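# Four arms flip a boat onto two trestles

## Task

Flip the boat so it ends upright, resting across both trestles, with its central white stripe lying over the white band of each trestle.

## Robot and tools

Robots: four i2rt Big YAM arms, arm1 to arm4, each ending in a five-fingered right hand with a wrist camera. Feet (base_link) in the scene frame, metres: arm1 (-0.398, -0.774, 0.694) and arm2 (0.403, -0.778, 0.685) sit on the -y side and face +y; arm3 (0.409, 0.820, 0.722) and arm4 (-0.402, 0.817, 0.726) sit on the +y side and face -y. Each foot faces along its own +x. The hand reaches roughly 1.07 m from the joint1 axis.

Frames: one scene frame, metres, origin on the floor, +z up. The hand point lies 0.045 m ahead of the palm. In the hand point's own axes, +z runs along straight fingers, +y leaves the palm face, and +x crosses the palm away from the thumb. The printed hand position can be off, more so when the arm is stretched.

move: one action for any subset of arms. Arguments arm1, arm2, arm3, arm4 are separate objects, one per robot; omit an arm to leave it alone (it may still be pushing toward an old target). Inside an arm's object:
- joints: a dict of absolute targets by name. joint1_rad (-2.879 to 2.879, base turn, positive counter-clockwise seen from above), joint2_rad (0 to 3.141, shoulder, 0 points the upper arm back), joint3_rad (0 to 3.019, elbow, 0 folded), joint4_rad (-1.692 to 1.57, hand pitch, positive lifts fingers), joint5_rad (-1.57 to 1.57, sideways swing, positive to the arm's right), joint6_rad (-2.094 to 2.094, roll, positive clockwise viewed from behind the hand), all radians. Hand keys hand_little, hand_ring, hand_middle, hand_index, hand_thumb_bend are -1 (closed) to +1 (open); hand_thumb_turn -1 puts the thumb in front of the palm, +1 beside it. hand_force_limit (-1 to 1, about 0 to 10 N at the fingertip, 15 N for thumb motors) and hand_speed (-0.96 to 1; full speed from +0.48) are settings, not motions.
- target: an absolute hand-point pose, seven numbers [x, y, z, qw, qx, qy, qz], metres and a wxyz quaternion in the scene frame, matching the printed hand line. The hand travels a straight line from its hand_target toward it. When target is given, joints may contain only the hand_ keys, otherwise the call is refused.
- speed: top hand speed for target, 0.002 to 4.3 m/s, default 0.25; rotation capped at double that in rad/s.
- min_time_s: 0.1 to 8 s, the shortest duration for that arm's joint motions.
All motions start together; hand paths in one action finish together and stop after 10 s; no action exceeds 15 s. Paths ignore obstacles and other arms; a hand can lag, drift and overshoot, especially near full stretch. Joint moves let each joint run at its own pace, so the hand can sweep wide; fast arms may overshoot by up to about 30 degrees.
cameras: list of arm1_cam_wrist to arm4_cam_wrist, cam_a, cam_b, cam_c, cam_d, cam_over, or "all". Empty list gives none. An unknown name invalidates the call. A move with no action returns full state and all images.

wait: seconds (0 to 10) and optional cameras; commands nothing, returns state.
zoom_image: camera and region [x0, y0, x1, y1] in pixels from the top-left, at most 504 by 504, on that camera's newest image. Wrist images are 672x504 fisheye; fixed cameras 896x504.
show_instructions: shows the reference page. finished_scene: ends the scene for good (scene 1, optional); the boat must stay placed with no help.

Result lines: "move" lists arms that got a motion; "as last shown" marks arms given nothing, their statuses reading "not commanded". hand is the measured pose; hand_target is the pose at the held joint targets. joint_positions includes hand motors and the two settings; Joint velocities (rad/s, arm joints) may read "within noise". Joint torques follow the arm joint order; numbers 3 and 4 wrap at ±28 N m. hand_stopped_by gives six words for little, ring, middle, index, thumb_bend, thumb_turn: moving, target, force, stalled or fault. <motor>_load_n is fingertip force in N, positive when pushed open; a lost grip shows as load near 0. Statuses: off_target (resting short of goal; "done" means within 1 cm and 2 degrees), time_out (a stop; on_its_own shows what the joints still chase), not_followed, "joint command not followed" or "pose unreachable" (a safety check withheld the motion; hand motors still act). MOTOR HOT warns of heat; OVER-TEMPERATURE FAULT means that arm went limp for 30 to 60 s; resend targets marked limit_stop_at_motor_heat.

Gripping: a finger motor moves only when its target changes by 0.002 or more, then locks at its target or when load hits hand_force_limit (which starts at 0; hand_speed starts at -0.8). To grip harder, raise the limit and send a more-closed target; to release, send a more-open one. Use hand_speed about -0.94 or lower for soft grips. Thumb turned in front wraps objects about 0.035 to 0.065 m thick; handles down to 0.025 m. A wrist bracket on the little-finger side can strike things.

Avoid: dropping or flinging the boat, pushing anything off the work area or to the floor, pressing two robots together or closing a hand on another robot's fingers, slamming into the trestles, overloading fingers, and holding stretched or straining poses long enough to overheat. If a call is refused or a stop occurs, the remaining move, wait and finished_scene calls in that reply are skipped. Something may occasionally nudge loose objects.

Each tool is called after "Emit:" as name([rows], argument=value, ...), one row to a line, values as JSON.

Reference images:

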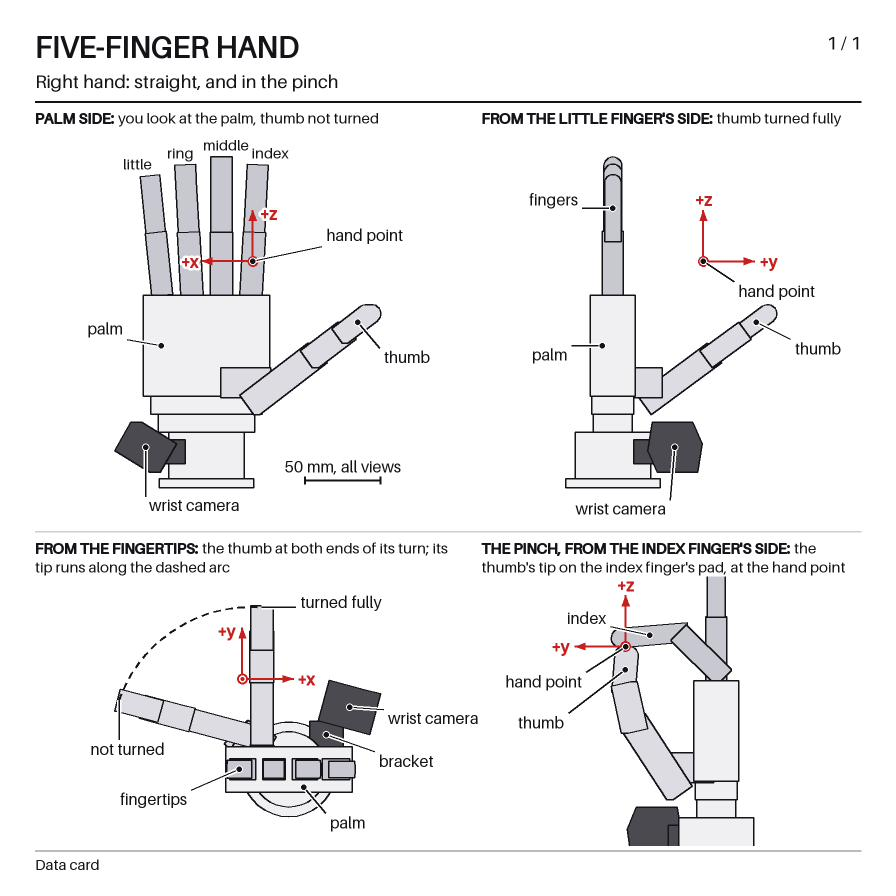

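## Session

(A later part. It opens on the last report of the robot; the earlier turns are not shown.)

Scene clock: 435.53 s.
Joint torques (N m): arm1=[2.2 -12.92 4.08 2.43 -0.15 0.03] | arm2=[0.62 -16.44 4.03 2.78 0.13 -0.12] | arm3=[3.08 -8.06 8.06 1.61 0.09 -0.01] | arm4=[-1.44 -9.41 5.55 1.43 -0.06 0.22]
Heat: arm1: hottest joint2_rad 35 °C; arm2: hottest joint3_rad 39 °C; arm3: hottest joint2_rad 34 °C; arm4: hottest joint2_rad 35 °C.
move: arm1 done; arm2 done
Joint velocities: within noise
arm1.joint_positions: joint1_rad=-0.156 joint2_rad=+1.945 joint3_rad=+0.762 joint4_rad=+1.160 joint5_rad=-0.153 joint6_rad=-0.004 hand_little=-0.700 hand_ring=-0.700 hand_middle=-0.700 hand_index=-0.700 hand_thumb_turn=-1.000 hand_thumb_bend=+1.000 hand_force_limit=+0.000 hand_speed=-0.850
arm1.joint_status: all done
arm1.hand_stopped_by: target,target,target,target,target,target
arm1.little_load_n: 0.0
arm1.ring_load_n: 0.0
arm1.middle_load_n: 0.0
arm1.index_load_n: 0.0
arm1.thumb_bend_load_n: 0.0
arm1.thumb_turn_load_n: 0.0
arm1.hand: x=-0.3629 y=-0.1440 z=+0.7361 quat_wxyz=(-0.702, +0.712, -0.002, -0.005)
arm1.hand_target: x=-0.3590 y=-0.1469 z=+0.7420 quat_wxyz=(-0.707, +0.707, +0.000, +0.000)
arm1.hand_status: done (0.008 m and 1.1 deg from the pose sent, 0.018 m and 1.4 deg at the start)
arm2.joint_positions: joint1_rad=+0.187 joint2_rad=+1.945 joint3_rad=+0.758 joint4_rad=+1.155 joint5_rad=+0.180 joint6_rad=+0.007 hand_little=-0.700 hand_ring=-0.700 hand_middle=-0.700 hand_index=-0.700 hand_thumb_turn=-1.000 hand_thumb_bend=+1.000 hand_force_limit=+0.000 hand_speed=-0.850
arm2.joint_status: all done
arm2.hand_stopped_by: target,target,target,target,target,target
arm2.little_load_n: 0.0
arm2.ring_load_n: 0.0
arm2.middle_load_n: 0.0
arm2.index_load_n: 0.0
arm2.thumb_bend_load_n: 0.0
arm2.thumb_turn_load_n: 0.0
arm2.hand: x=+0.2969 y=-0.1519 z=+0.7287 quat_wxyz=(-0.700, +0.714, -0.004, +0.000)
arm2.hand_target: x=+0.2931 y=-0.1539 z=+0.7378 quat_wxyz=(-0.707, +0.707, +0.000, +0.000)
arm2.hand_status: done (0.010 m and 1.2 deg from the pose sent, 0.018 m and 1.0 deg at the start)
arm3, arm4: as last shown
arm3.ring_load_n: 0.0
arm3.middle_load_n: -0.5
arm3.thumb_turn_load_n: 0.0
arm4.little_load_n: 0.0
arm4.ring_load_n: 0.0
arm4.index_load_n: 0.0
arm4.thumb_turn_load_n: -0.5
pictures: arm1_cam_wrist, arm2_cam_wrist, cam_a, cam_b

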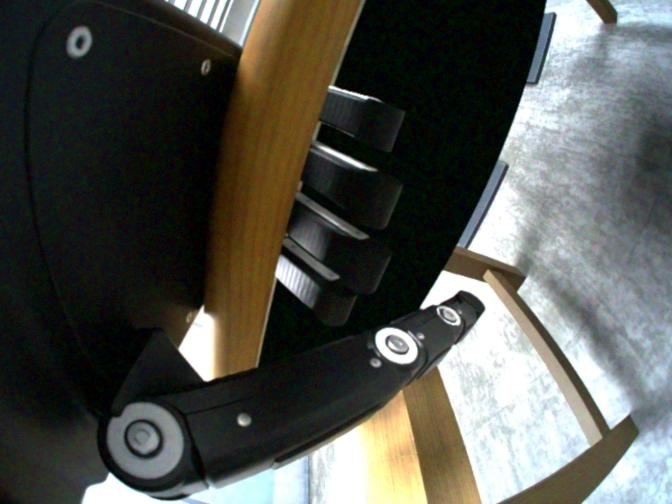

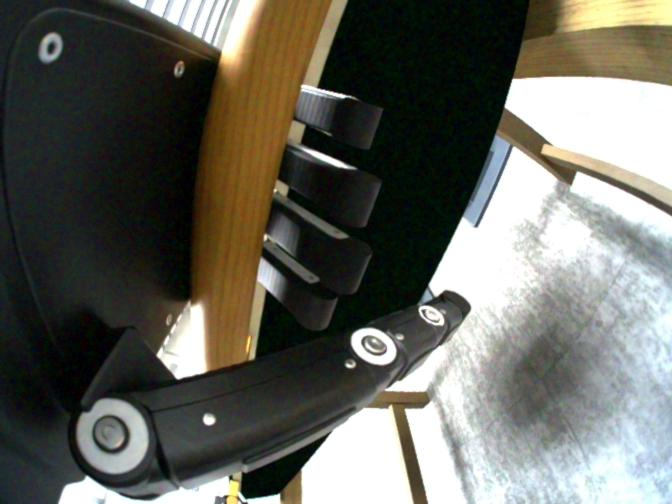

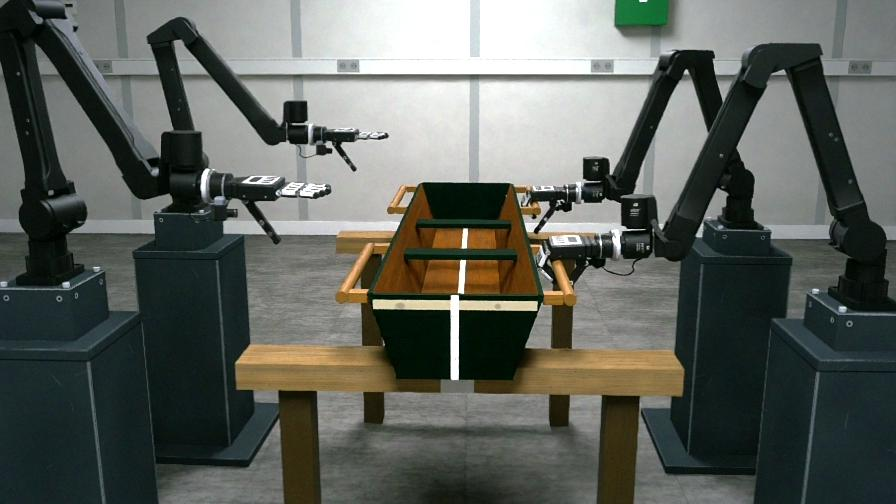

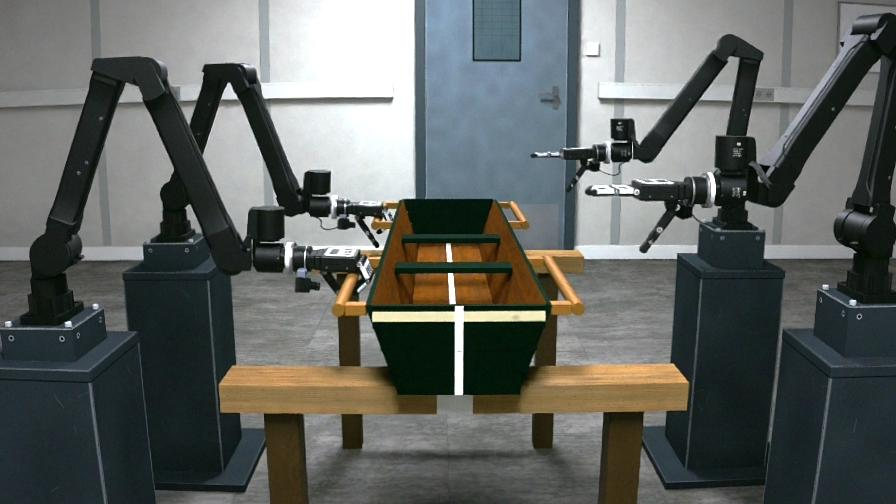

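Emit:
move(arm1={"target": [-0.360, -0.159, 0.742, -0.7071, 0.7071, 0, 0], "speed": 0.02, "joints": {"hand_little": -0.4, "hand_ring": -0.4, "hand_middle": -0.45, "hand_index": -0.4}}, arm2={"target": [0.295, -0.166, 0.738, -0.7071, 0.7071, 0, 0], "speed": 0.02, "joints": {"hand_little": -0.4, "hand_ring": -0.4, "hand_middle": -0.45, "hand_index": -0.4}})

Emit:
move(arm1={"target": [-0.360, -0.171, 0.744, -0.7071, 0.7071, 0, 0], "speed": 0.02, "joints": {"hand_little": -0.1, "hand_ring": -0.1, "hand_middle": -0.15, "hand_index": -0.1}}, arm2={"target": [0.295, -0.178, 0.740, -0.7071, 0.7071, 0, 0], "speed": 0.02, "joints": {"hand_little": -0.1, "hand_ring": -0.1, "hand_middle": -0.15, "hand_index": -0.1}}, cameras=["cam_b","cam_a","arm1_cam_wrist","arm2_cam_wrist"])

Emit:
zoom_image(camera="cam_a", region=[340, 320, 580, 400])

Emit:
zoom_image(camera="cam_b", region=[330, 340, 570, 420])

Emit:
zoom_image(camera="cam_b", region=[240, 200, 480, 350])

Emit:
zoom_image(camera="cam_a", region=[460, 170, 700, 320])

Scene clock: 437.33 s.
Joint torques (N m): arm1=[1.49 -12.28 3.86 2.48 -0.18 -0.03] | arm2=[1.79 -16.5 3.74 3.02 0.13 -0.11] | arm3=[3.14 -8.12 8.05 1.59 0.09 -0.02] | arm4=[-1.85 -9.88 5.38 1.46 -0.13 0.17]
Heat: arm1: hottest joint2_rad 35 °C; arm2: hottest joint3_rad 39 °C; arm3: hottest joint2_rad 34 °C; arm4: hottest joint2_rad 35 °C.
move: arm1 done; arm2 off_target
Joint velocities: within noise
arm1.joint_positions: joint1_rad=-0.156 joint2_rad=+1.931 joint3_rad=+0.728 joint4_rad=+1.181 joint5_rad=-0.155 joint6_rad=-0.004 hand_little=-0.400 hand_ring=-0.400 hand_middle=-0.450 hand_index=-0.400 hand_thumb_turn=-1.000 hand_thumb_bend=+1.000 hand_force_limit=+0.000 hand_speed=-0.850
arm1.joint_status: all done
arm1.hand_stopped_by: target,target,target,target,target,target
arm1.little_load_n: 0.0
arm1.ring_load_n: 0.0
arm1.middle_load_n: 0.0
arm1.index_load_n: 0.0
arm1.thumb_bend_load_n: 0.0
arm1.thumb_turn_load_n: 0.0
arm1.hand: x=-0.3651 y=-0.1559 z=+0.7363 quat_wxyz=(-0.702, +0.712, -0.002, -0.006)
arm1.hand_target: x=-0.3600 y=-0.1588 z=+0.7421 quat_wxyz=(-0.707, +0.707, +0.000, +0.000)
arm1.hand_status: done (0.008 m and 1.1 deg from the pose sent, 0.016 m and 1.1 deg at the start)
arm2.joint_positions: joint1_rad=+0.188 joint2_rad=+1.931 joint3_rad=+0.724 joint4_rad=+1.171 joint5_rad=+0.180 joint6_rad=+0.007 hand_little=-0.400 hand_ring=-0.400 hand_middle=-0.450 hand_index=-0.400 hand_thumb_turn=-1.000 hand_thumb_bend=+1.000 hand_force_limit=+0.000 hand_speed=-0.850
arm2.joint_status: all done
arm2.hand_stopped_by: target,target,target,target,target,target
arm2.little_load_n: 0.0
arm2.ring_load_n: 0.0
arm2.middle_load_n: 0.0
arm2.index_load_n: 0.0
arm2.thumb_bend_load_n: 0.0
arm2.thumb_turn_load_n: 0.0
arm2.hand: x=+0.2986 y=-0.1637 z=+0.7279 quat_wxyz=(-0.699, +0.715, -0.003, +0.000)
arm2.hand_target: x=+0.2950 y=-0.1658 z=+0.7380 quat_wxyz=(-0.707, +0.707, +0.000, +0.000)
arm2.hand_status: off_target (0.011 m and 1.4 deg from the pose sent, 0.017 m and 1.2 deg at the start)
arm3, arm4: as last shown
arm3.little_load_n: -0.5
arm3.middle_load_n: 0.0
arm4.ring_load_n: -0.5
arm4.middle_load_n: -0.5
arm4.index_load_n: -0.5
arm4.thumb_turn_load_n: 0.0
pictures: none

Scene clock: 438.53 s.
Joint torques (N m): arm1=[0.91 -12.4 3.64 2.45 -0.24 0.02] | arm2=[1.26 -15.09 3.34 2.7 0.18 -0.12] | arm3=[3.14 -8.12 8.03 1.59 0.08 -0.01] | arm4=[-2.37 -9.29 5.31 1.46 -0.07 0.24]
Heat: arm1: hottest joint2_rad 35 °C; arm2: hottest joint3_rad 39 °C; arm3: hottest joint2_rad 34 °C; arm4: hottest joint2_rad 34 °C.
move: arm1 done; arm2 done
Joint velocities: within noise
arm1.joint_positions: joint1_rad=-0.158 joint2_rad=+1.911 joint3_rad=+0.696 joint4_rad=+1.193 joint5_rad=-0.158 joint6_rad=-0.004 hand_little=-0.100 hand_ring=-0.100 hand_middle=-0.150 hand_index=-0.100 hand_thumb_turn=-1.000 hand_thumb_bend=+1.000 hand_force_limit=+0.000 hand_speed=-0.850
arm1.joint_status: all done
arm1.hand_stopped_by: target,target,target,target,target,target
arm1.little_load_n: 0.0
arm1.ring_load_n: 0.0
arm1.middle_load_n: 0.0
arm1.index_load_n: 0.0
arm1.thumb_bend_load_n: 0.0
arm1.thumb_turn_load_n: 0.0
arm1.hand: x=-0.3664 y=-0.1668 z=+0.7385 quat_wxyz=(-0.702, +0.712, -0.001, -0.006)
arm1.hand_target: x=-0.3602 y=-0.1709 z=+0.7439 quat_wxyz=(-0.707, +0.707, +0.000, +0.000)
arm1.hand_status: done (0.009 m and 1.1 deg from the pose sent, 0.018 m and 1.1 deg at the start)
arm2.joint_positions: joint1_rad=+0.191 joint2_rad=+1.908 joint3_rad=+0.693 joint4_rad=+1.185 joint5_rad=+0.185 joint6_rad=+0.007 hand_little=-0.100 hand_ring=-0.100 hand_middle=-0.150 hand_index=-0.100 hand_thumb_turn=-1.000 hand_thumb_bend=+1.000 hand_force_limit=+0.000 hand_speed=-0.850
arm2.joint_status: all done
arm2.hand_stopped_by: target,target,target,target,target,target
arm2.little_load_n: 0.0
arm2.ring_load_n: 0.0
arm2.middle_load_n: 0.5
arm2.index_load_n: 0.0
arm2.thumb_bend_load_n: 0.0
arm2.thumb_turn_load_n: 0.0
arm2.hand: x=+0.2997 y=-0.1740 z=+0.7325 quat_wxyz=(-0.701, +0.713, -0.004, +0.001)
arm2.hand_target: x=+0.2950 y=-0.1780 z=+0.7399 quat_wxyz=(-0.707, +0.707, +0.000, +0.000)
arm2.hand_status: done (0.010 m and 1.1 deg from the pose sent, 0.019 m and 1.4 deg at the start)
arm3, arm4: as last shown
arm3.little_load_n: 0.0
arm3.index_load_n: -0.5
arm4.ring_load_n: 0.0
arm4.middle_load_n: 0.0
arm4.index_load_n: 0.0
pictures: arm1_cam_wrist, arm2_cam_wrist, cam_a, cam_b

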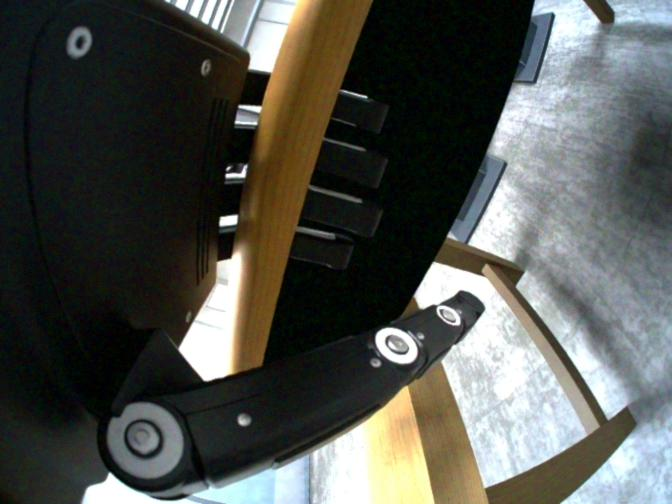

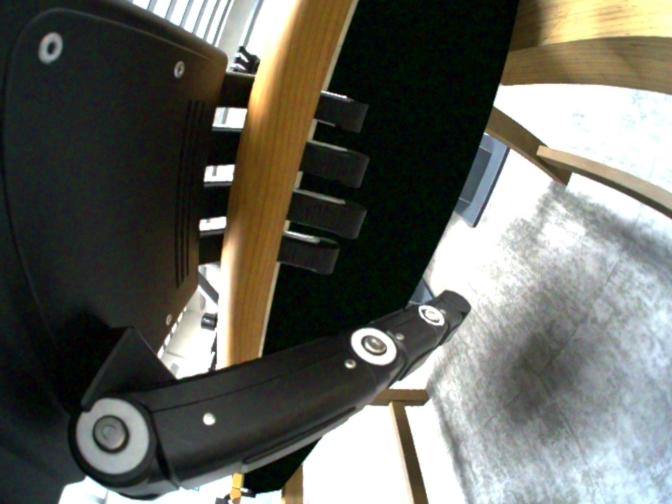

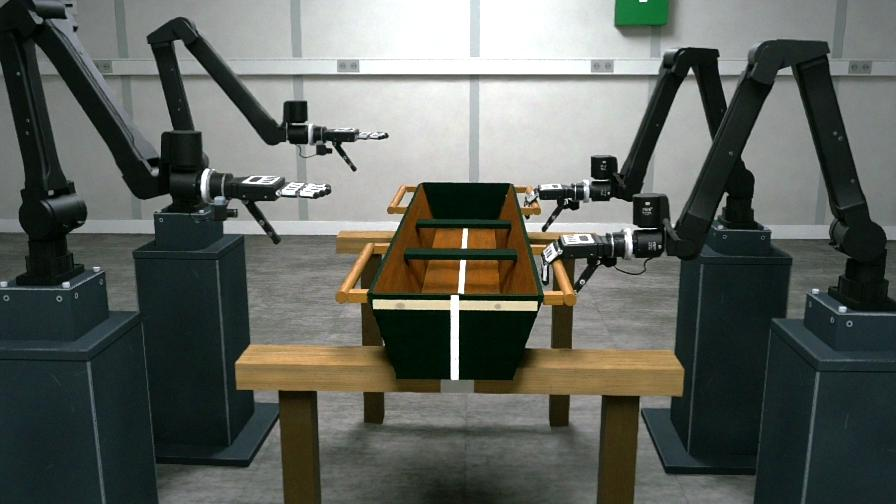

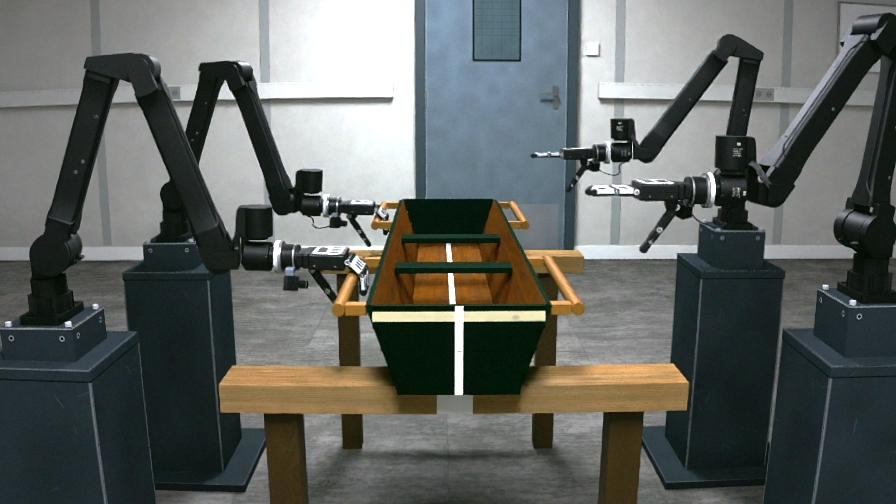

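Scaled by 2.100.

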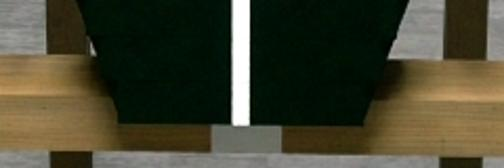

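Scaled by 2.100.

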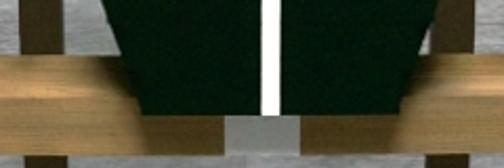

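Scaled by 2.100.

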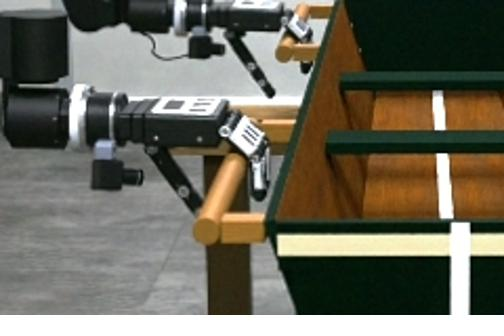

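Scaled by 2.100.

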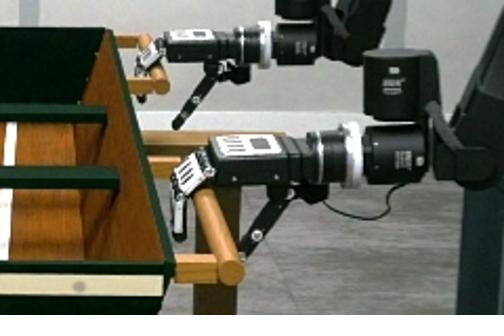

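Emit:
move(arm1={"target": [-0.362, -0.163, 0.790, -0.7071, 0.7071, 0, 0], "speed": 0.03, "joints": {"hand_little": 0, "hand_ring": 0, "hand_middle": -0.05, "hand_index": 0}}, arm2={"target": [0.297, -0.170, 0.786, -0.7071, 0.7071, 0, 0], "speed": 0.03, "joints": {"hand_little": 0, "hand_ring": 0, "hand_middle": -0.05, "hand_index": 0}}, cameras=["cam_b","cam_a","arm1_cam_wrist","arm2_cam_wrist"])

Emit:
zoom_image(camera="cam_a", region=[340, 320, 580, 400])

Emit:
zoom_image(camera="cam_b", region=[330, 340, 570, 420])

Emit:
zoom_image(camera="cam_b", region=[240, 200, 480, 350])

Emit:
zoom_image(camera="cam_a", region=[460, 170, 700, 320])

Scene clock: 441.20 s.
Joint torques (N m): arm1=[2.78 -11.99 6.39 1.66 0.09 0] | arm2=[0.32 -14.15 6.78 2.06 -0.12 -0.05] | arm3=[3.08 -8.06 8.05 1.61 0.09 -0.01] | arm4=[-2.43 -9.29 5.46 1.62 -0.06 0.24]
Heat: arm1: hottest joint2_rad 35 °C; arm2: hottest joint3_rad 39 °C; arm3: hottest joint2_rad 34 °C; arm4: hottest joint2_rad 34 °C.
move: arm1 off_target; arm2 off_target
Joint velocities: within noise
arm1.joint_positions: joint1_rad=-0.158 joint2_rad=+1.778 joint3_rad=+0.693 joint4_rad=+1.066 joint5_rad=-0.158 joint6_rad=-0.004 hand_little=+0.000 hand_ring=+0.000 hand_middle=-0.050 hand_index=+0.000 hand_thumb_turn=-1.000 hand_thumb_bend=+1.000 hand_force_limit=+0.000 hand_speed=-0.850
arm1.joint_status: all done
arm1.hand_stopped_by: target,target,target,target,target,target
arm1.little_load_n: 0.0
arm1.ring_load_n: 0.0
arm1.middle_load_n: 0.0
arm1.index_load_n: 0.0
arm1.thumb_bend_load_n: 0.0
arm1.thumb_turn_load_n: 0.0
arm1.hand: x=-0.3660 y=-0.1677 z=+0.7814 quat_wxyz=(-0.703, +0.712, -0.001, -0.006)
arm1.hand_target: x=-0.3621 y=-0.1631 z=+0.7901 quat_wxyz=(-0.707, +0.707, +0.000, +0.000)
arm1.hand_status: off_target (0.011 m and 1.0 deg from the pose sent, 0.052 m and 1.1 deg at the start)
arm2.joint_positions: joint1_rad=+0.191 joint2_rad=+1.776 joint3_rad=+0.689 joint4_rad=+1.055 joint5_rad=+0.183 joint6_rad=+0.007 hand_little=+0.000 hand_ring=+0.000 hand_middle=-0.050 hand_index=+0.000 hand_thumb_turn=-1.000 hand_thumb_bend=+1.000 hand_force_limit=+0.000 hand_speed=-0.850
arm2.joint_status: all done
arm2.hand_stopped_by: target,target,target,target,target,target
arm2.little_load_n: 0.0
arm2.ring_load_n: 0.0
arm2.middle_load_n: 0.0
arm2.index_load_n: 0.0
arm2.thumb_bend_load_n: 0.0
arm2.thumb_turn_load_n: 0.5
arm2.hand: x=+0.2997 y=-0.1757 z=+0.7738 quat_wxyz=(-0.700, +0.714, -0.004, +0.000)
arm2.hand_target: x=+0.2970 y=-0.1702 z=+0.7861 quat_wxyz=(-0.707, +0.707, +0.000, +0.000)
arm2.hand_status: off_target (0.014 m and 1.2 deg from the pose sent, 0.054 m and 1.1 deg at the start)
arm3, arm4: as last shown
arm3.index_load_n: 0.0
arm4.ring_load_n: -0.5
pictures: arm1_cam_wrist, arm2_cam_wrist, cam_a, cam_b

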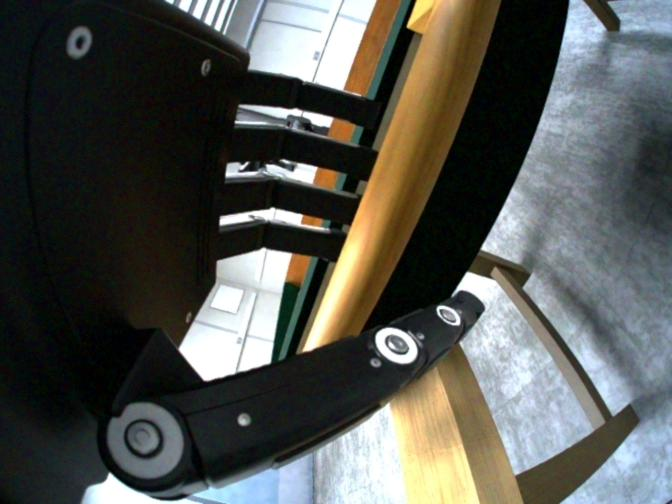

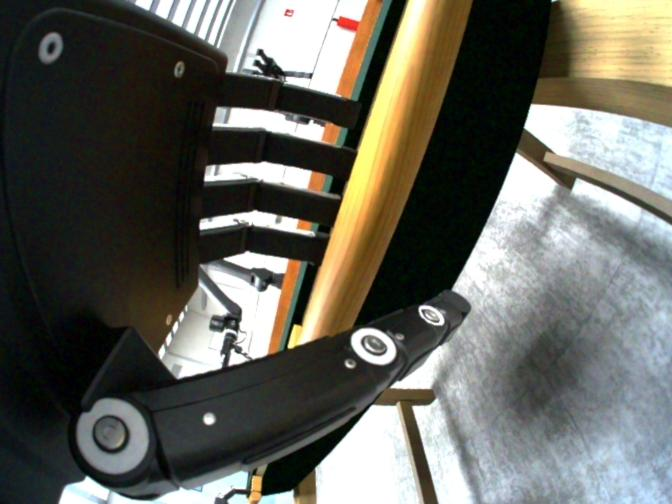

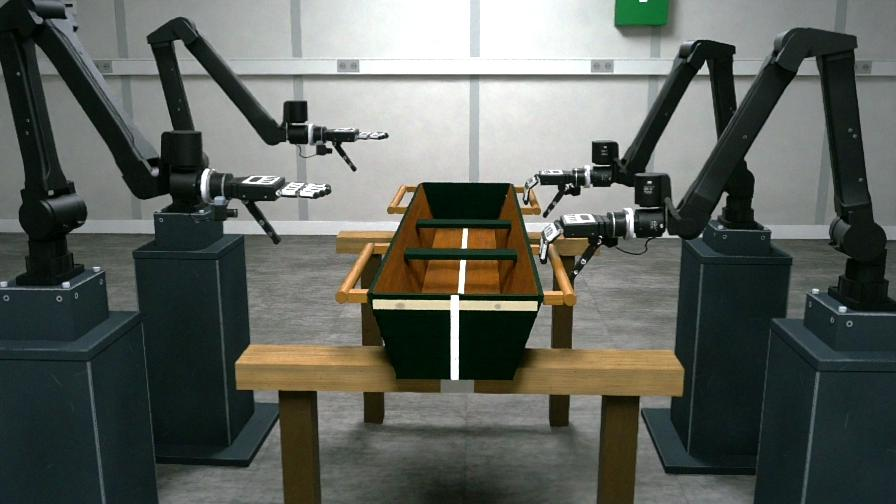

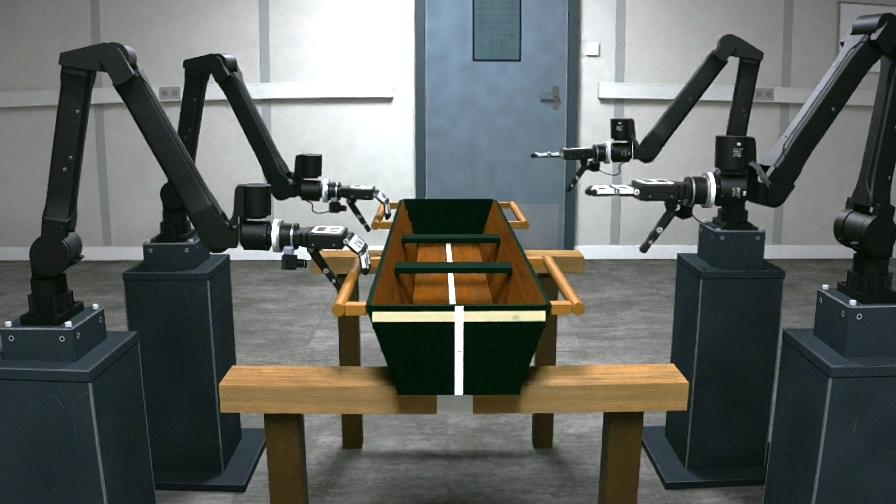

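Scaled by 2.100.

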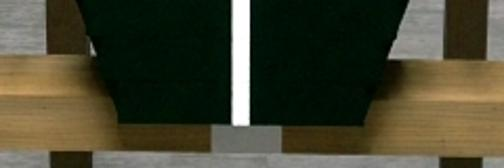

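Scaled by 2.100.

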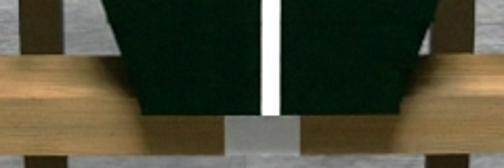

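Scaled by 2.100.

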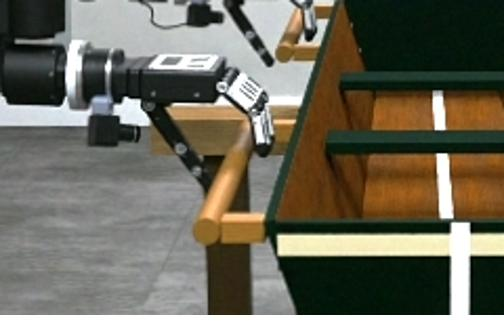

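Scaled by 2.100.

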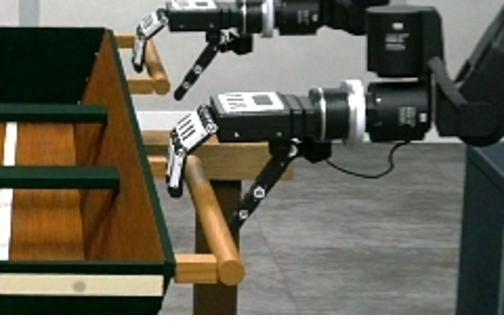

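Clear. Lift straight up, then retreat.

Emit:
move(arm1={"target": [-0.362, -0.180, 0.845, -0.7071, 0.7071, 0, 0], "speed": 0.06}, arm2={"target": [0.297, -0.187, 0.841, -0.7071, 0.7071, 0, 0], "speed": 0.06})

Emit:
move(arm1={"target": [-0.362, -0.300, 0.88, -0.7071, 0.7071, 0, 0], "speed": 0.15, "joints": {"hand_speed": 0, "hand_little": 1, "hand_ring": 1, "hand_middle": 1, "hand_index": 1}}, arm2={"target": [0.297, -0.300, 0.88, -0.7071, 0.7071, 0, 0], "speed": 0.15, "joints": {"hand_speed": 0, "hand_little": 1, "hand_ring": 1, "hand_middle": 1, "hand_index": 1}}, cameras=["cam_b","cam_a","cam_over","cam_c","cam_d"])

Emit:
zoom_image(camera="cam_a", region=[340, 320, 580, 400])

Emit:
zoom_image(camera="cam_b", region=[330, 340, 570, 420])

Emit:
zoom_image(camera="cam_over", region=[200, 100, 700, 400])

Scene clock: 443.50 s.
Joint torques (N m): arm1=[1.79 -11.16 6.2 1.59 -0.06 0] | arm2=[1.32 -12.45 6.79 2.04 0.12 -0.12] | arm3=[3.08 -8.06 8.03 1.61 0.08 -0.02] | arm4=[-1.73 -10.23 5.46 1.29 -0.11 0.22]
Heat: arm1: hottest joint2_rad 35 °C; arm2: hottest joint3_rad 39 °C; arm3: hottest joint2_rad 34 °C; arm4: hottest joint2_rad 34 °C.
move: arm1 done; arm2 done
Joint velocities: within noise
arm1.joint_positions: joint1_rad=-0.158 joint2_rad=+1.590 joint3_rad=+0.693 joint4_rad=+0.900 joint5_rad=-0.158 joint6_rad=-0.004 hand_little=+0.000 hand_ring=+0.000 hand_middle=-0.050 hand_index=+0.000 hand_thumb_turn=-1.000 hand_thumb_bend=+1.000 hand_force_limit=+0.000 hand_speed=-0.850
arm1.joint_status: not commanded
arm1.hand_stopped_by: target,target,target,target,target,target
arm1.little_load_n: 0.0
arm1.ring_load_n: 0.0
arm1.middle_load_n: 0.0
arm1.index_load_n: 0.0
arm1.thumb_bend_load_n: 0.0
arm1.thumb_turn_load_n: 0.0
arm1.hand: x=-0.3664 y=-0.1759 z=+0.8476 quat_wxyz=(-0.711, +0.703, +0.000, -0.005)
arm1.hand_target: x=-0.3622 y=-0.1800 z=+0.8450 quat_wxyz=(-0.707, +0.707, +0.000, +0.000)
arm1.hand_status: done (0.007 m and 0.8 deg from the pose sent, 0.065 m and 1.0 deg at the start)
arm2.joint_positions: joint1_rad=+0.191 joint2_rad=+1.588 joint3_rad=+0.689 joint4_rad=+0.888 joint5_rad=+0.185 joint6_rad=+0.007 hand_little=+0.000 hand_ring=+0.000 hand_middle=-0.050 hand_index=+0.000 hand_thumb_turn=-1.000 hand_thumb_bend=+1.000 hand_force_limit=+0.000 hand_speed=-0.850
arm2.joint_status: not commanded
arm2.hand_stopped_by: target,target,target,target,target,target
arm2.little_load_n: 0.0
arm2.ring_load_n: 0.0
arm2.middle_load_n: 0.0
arm2.index_load_n: 0.5
arm2.thumb_bend_load_n: 0.0
arm2.thumb_turn_load_n: 0.0
arm2.hand: x=+0.3017 y=-0.1841 z=+0.8392 quat_wxyz=(-0.708, +0.706, -0.006, +0.000)
arm2.hand_target: x=+0.2970 y=-0.1870 z=+0.8411 quat_wxyz=(-0.707, +0.707, +0.000, +0.000)
arm2.hand_status: done (0.006 m and 0.7 deg from the pose sent, 0.068 m and 1.2 deg at the start)
arm3: as last shown
arm3.thumb_turn_load_n: 0.5
arm4.joint_positions: joint1_rad=-0.242 joint2_rad=+1.419 joint3_rad=+0.499 joint4_rad=+0.920 joint5_rad=-0.255 joint6_rad=-0.005 hand_little=+1.000 hand_ring=+1.000 hand_middle=+1.000 hand_index=+1.000 hand_thumb_turn=-1.000 hand_thumb_bend=+1.000 hand_force_limit=-0.400 hand_speed=+0.000
arm4.joint_status: not commanded
arm4.hand_stopped_by: target,target,target,target,target,target
arm4.little_load_n: 0.0
arm4.ring_load_n: 0.0
arm4.middle_load_n: 0.0
arm4.index_load_n: 0.0
arm4.thumb_bend_load_n: 0.0
arm4.thumb_turn_load_n: 0.0
arm4.hand: x=-0.4537 y=+0.2960 z=+0.8786 quat_wxyz=(+0.004, +0.006, -0.706, +0.708)
arm4.hand_target: x=-0.4551 y=+0.2999 z=+0.8799 quat_wxyz=(+0.000, +0.000, -0.707, +0.707)
arm4.hand_status: not commanded
pictures: none

Scene clock: 445.17 s.
Joint torques (N m): arm1=[1.08 -5.66 7.08 1.63 -0.17 -0.02] | arm2=[2.02 -6.77 7.2 1.76 0.11 -0.13] | arm3=[3.14 -8.12 8.05 1.59 0.09 -0.02] | arm4=[-2.37 -8.82 5.53 1.44 -0.1 0.26]
Heat: arm1: hottest joint3_rad 36 °C; arm2: hottest joint3_rad 39 °C; arm3: hottest joint3_rad 34 °C; arm4: hottest joint2_rad 34 °C.
move: arm1 done; arm2 done
Joint velocities: within noise
arm1.joint_positions: joint1_rad=-0.217 joint2_rad=+1.172 joint3_rad=+0.429 joint4_rad=+0.750 joint5_rad=-0.219 joint6_rad=-0.004 hand_little=+1.000 hand_ring=+1.000 hand_middle=+1.000 hand_index=+1.000 hand_thumb_turn=-1.000 hand_thumb_bend=+1.000 hand_force_limit=+0.000 hand_speed=+0.000
arm1.joint_status: all done
arm1.hand_stopped_by: target,target,target,target,target,target
arm1.little_load_n: 0.0
arm1.ring_load_n: -0.5
arm1.middle_load_n: 0.0
arm1.index_load_n: 0.0
arm1.thumb_bend_load_n: -0.5
arm1.thumb_turn_load_n: 0.0
arm1.hand: x=-0.3668 y=-0.2944 z=+0.8856 quat_wxyz=(-0.712, +0.702, +0.001, -0.005)
arm1.hand_target: x=-0.3622 y=-0.2999 z=+0.8800 quat_wxyz=(-0.707, +0.707, +0.000, +0.000)
arm1.hand_status: done (0.009 m and 1.0 deg from the pose sent, 0.128 m and 0.8 deg at the start)
arm2.joint_positions: joint1_rad=+0.262 joint2_rad=+1.181 joint3_rad=+0.455 joint4_rad=+0.723 joint5_rad=+0.257 joint6_rad=+0.007 hand_little=+1.000 hand_ring=+1.000 hand_middle=+1.000 hand_index=+1.000 hand_thumb_turn=-1.000 hand_thumb_bend=+1.000 hand_force_limit=+0.000 hand_speed=+0.000
arm2.joint_status: all done
arm2.hand_stopped_by: target,target,target,target,target,target
arm2.little_load_n: 0.0
arm2.ring_load_n: -0.5
arm2.middle_load_n: 0.0
arm2.index_load_n: 0.0
arm2.thumb_bend_load_n: 0.0
arm2.thumb_turn_load_n: 0.5
arm2.hand: x=+0.3000 y=-0.2946 z=+0.8836 quat_wxyz=(-0.710, +0.704, -0.006, -0.001)
arm2.hand_target: x=+0.2970 y=-0.3000 z=+0.8798 quat_wxyz=(-0.707, +0.707, +0.000, +0.000)
arm2.hand_status: done (0.007 m and 0.9 deg from the pose sent, 0.123 m and 0.7 deg at the start)
arm3, arm4: as last shown
arm3.thumb_turn_load_n: 0.0
arm4.ring_load_n: -0.5
pictures: cam_a, cam_b, cam_c, cam_d, cam_over

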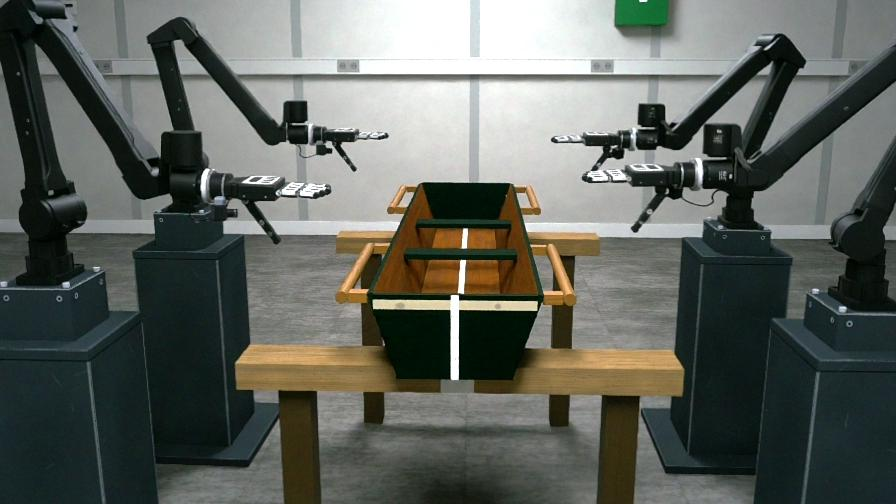

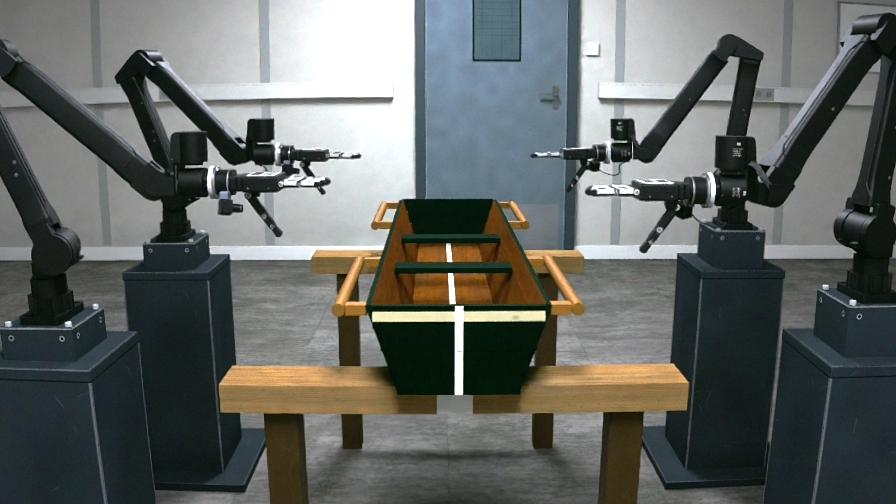

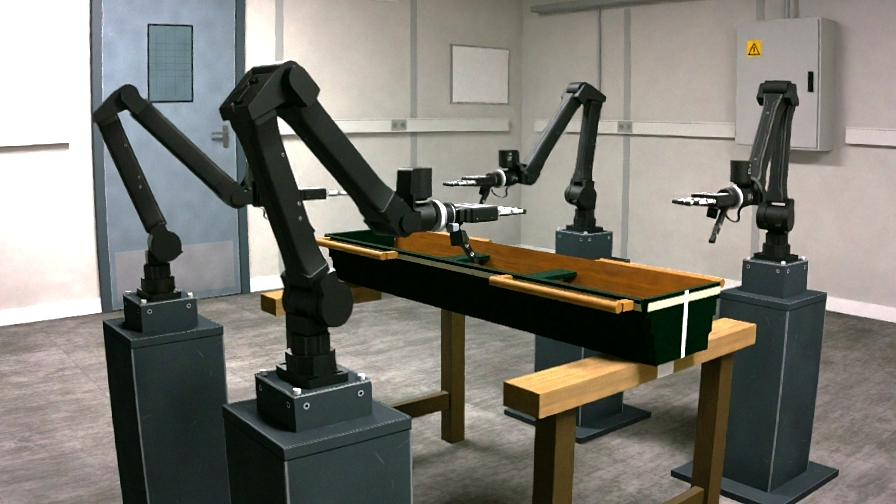

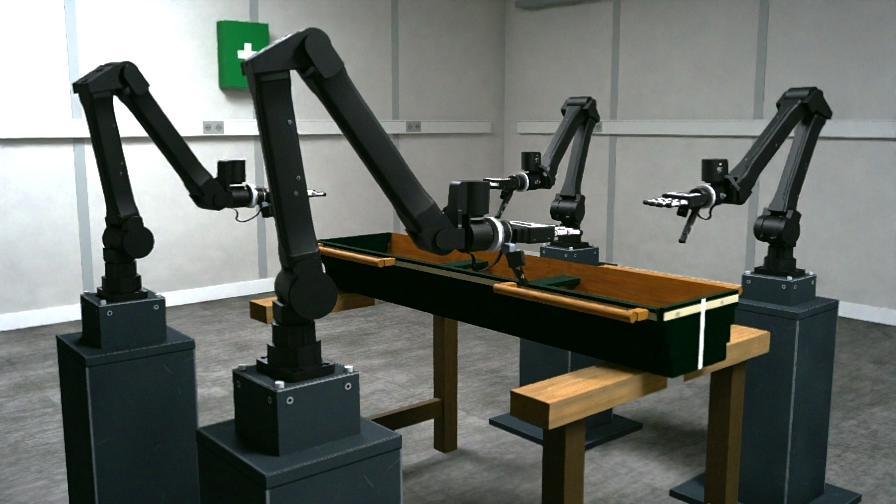

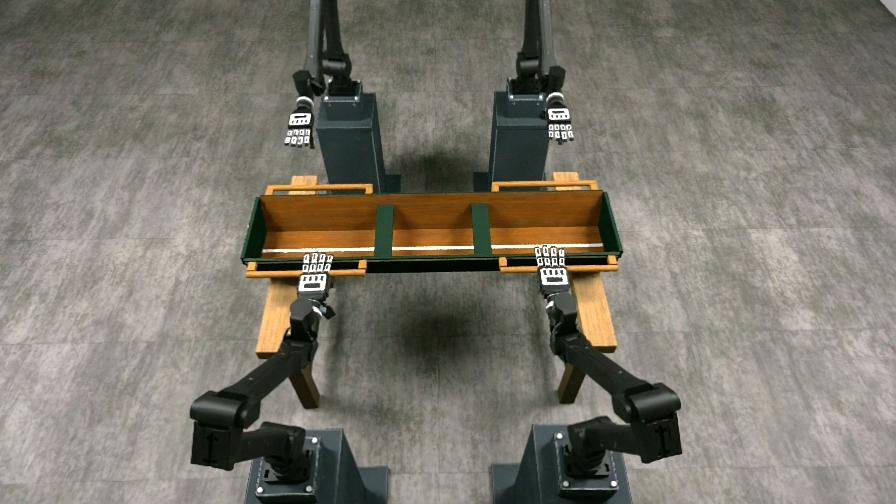

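Scaled by 2.100.

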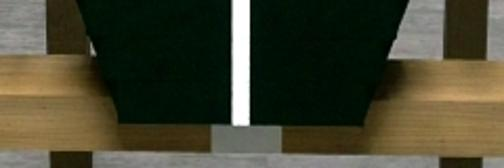

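Scaled by 2.100.

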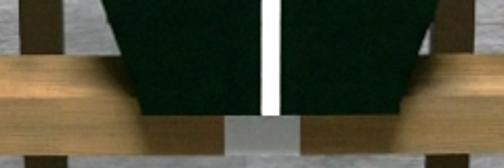

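Scaled by 1.008.

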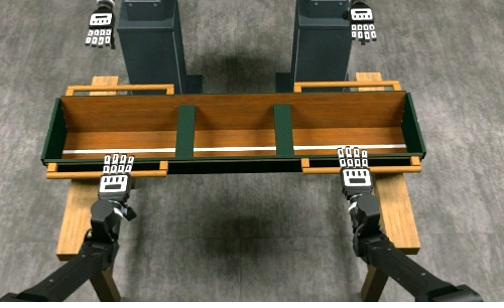

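Emit:
finished_scene()

The scene is finished: the task was done.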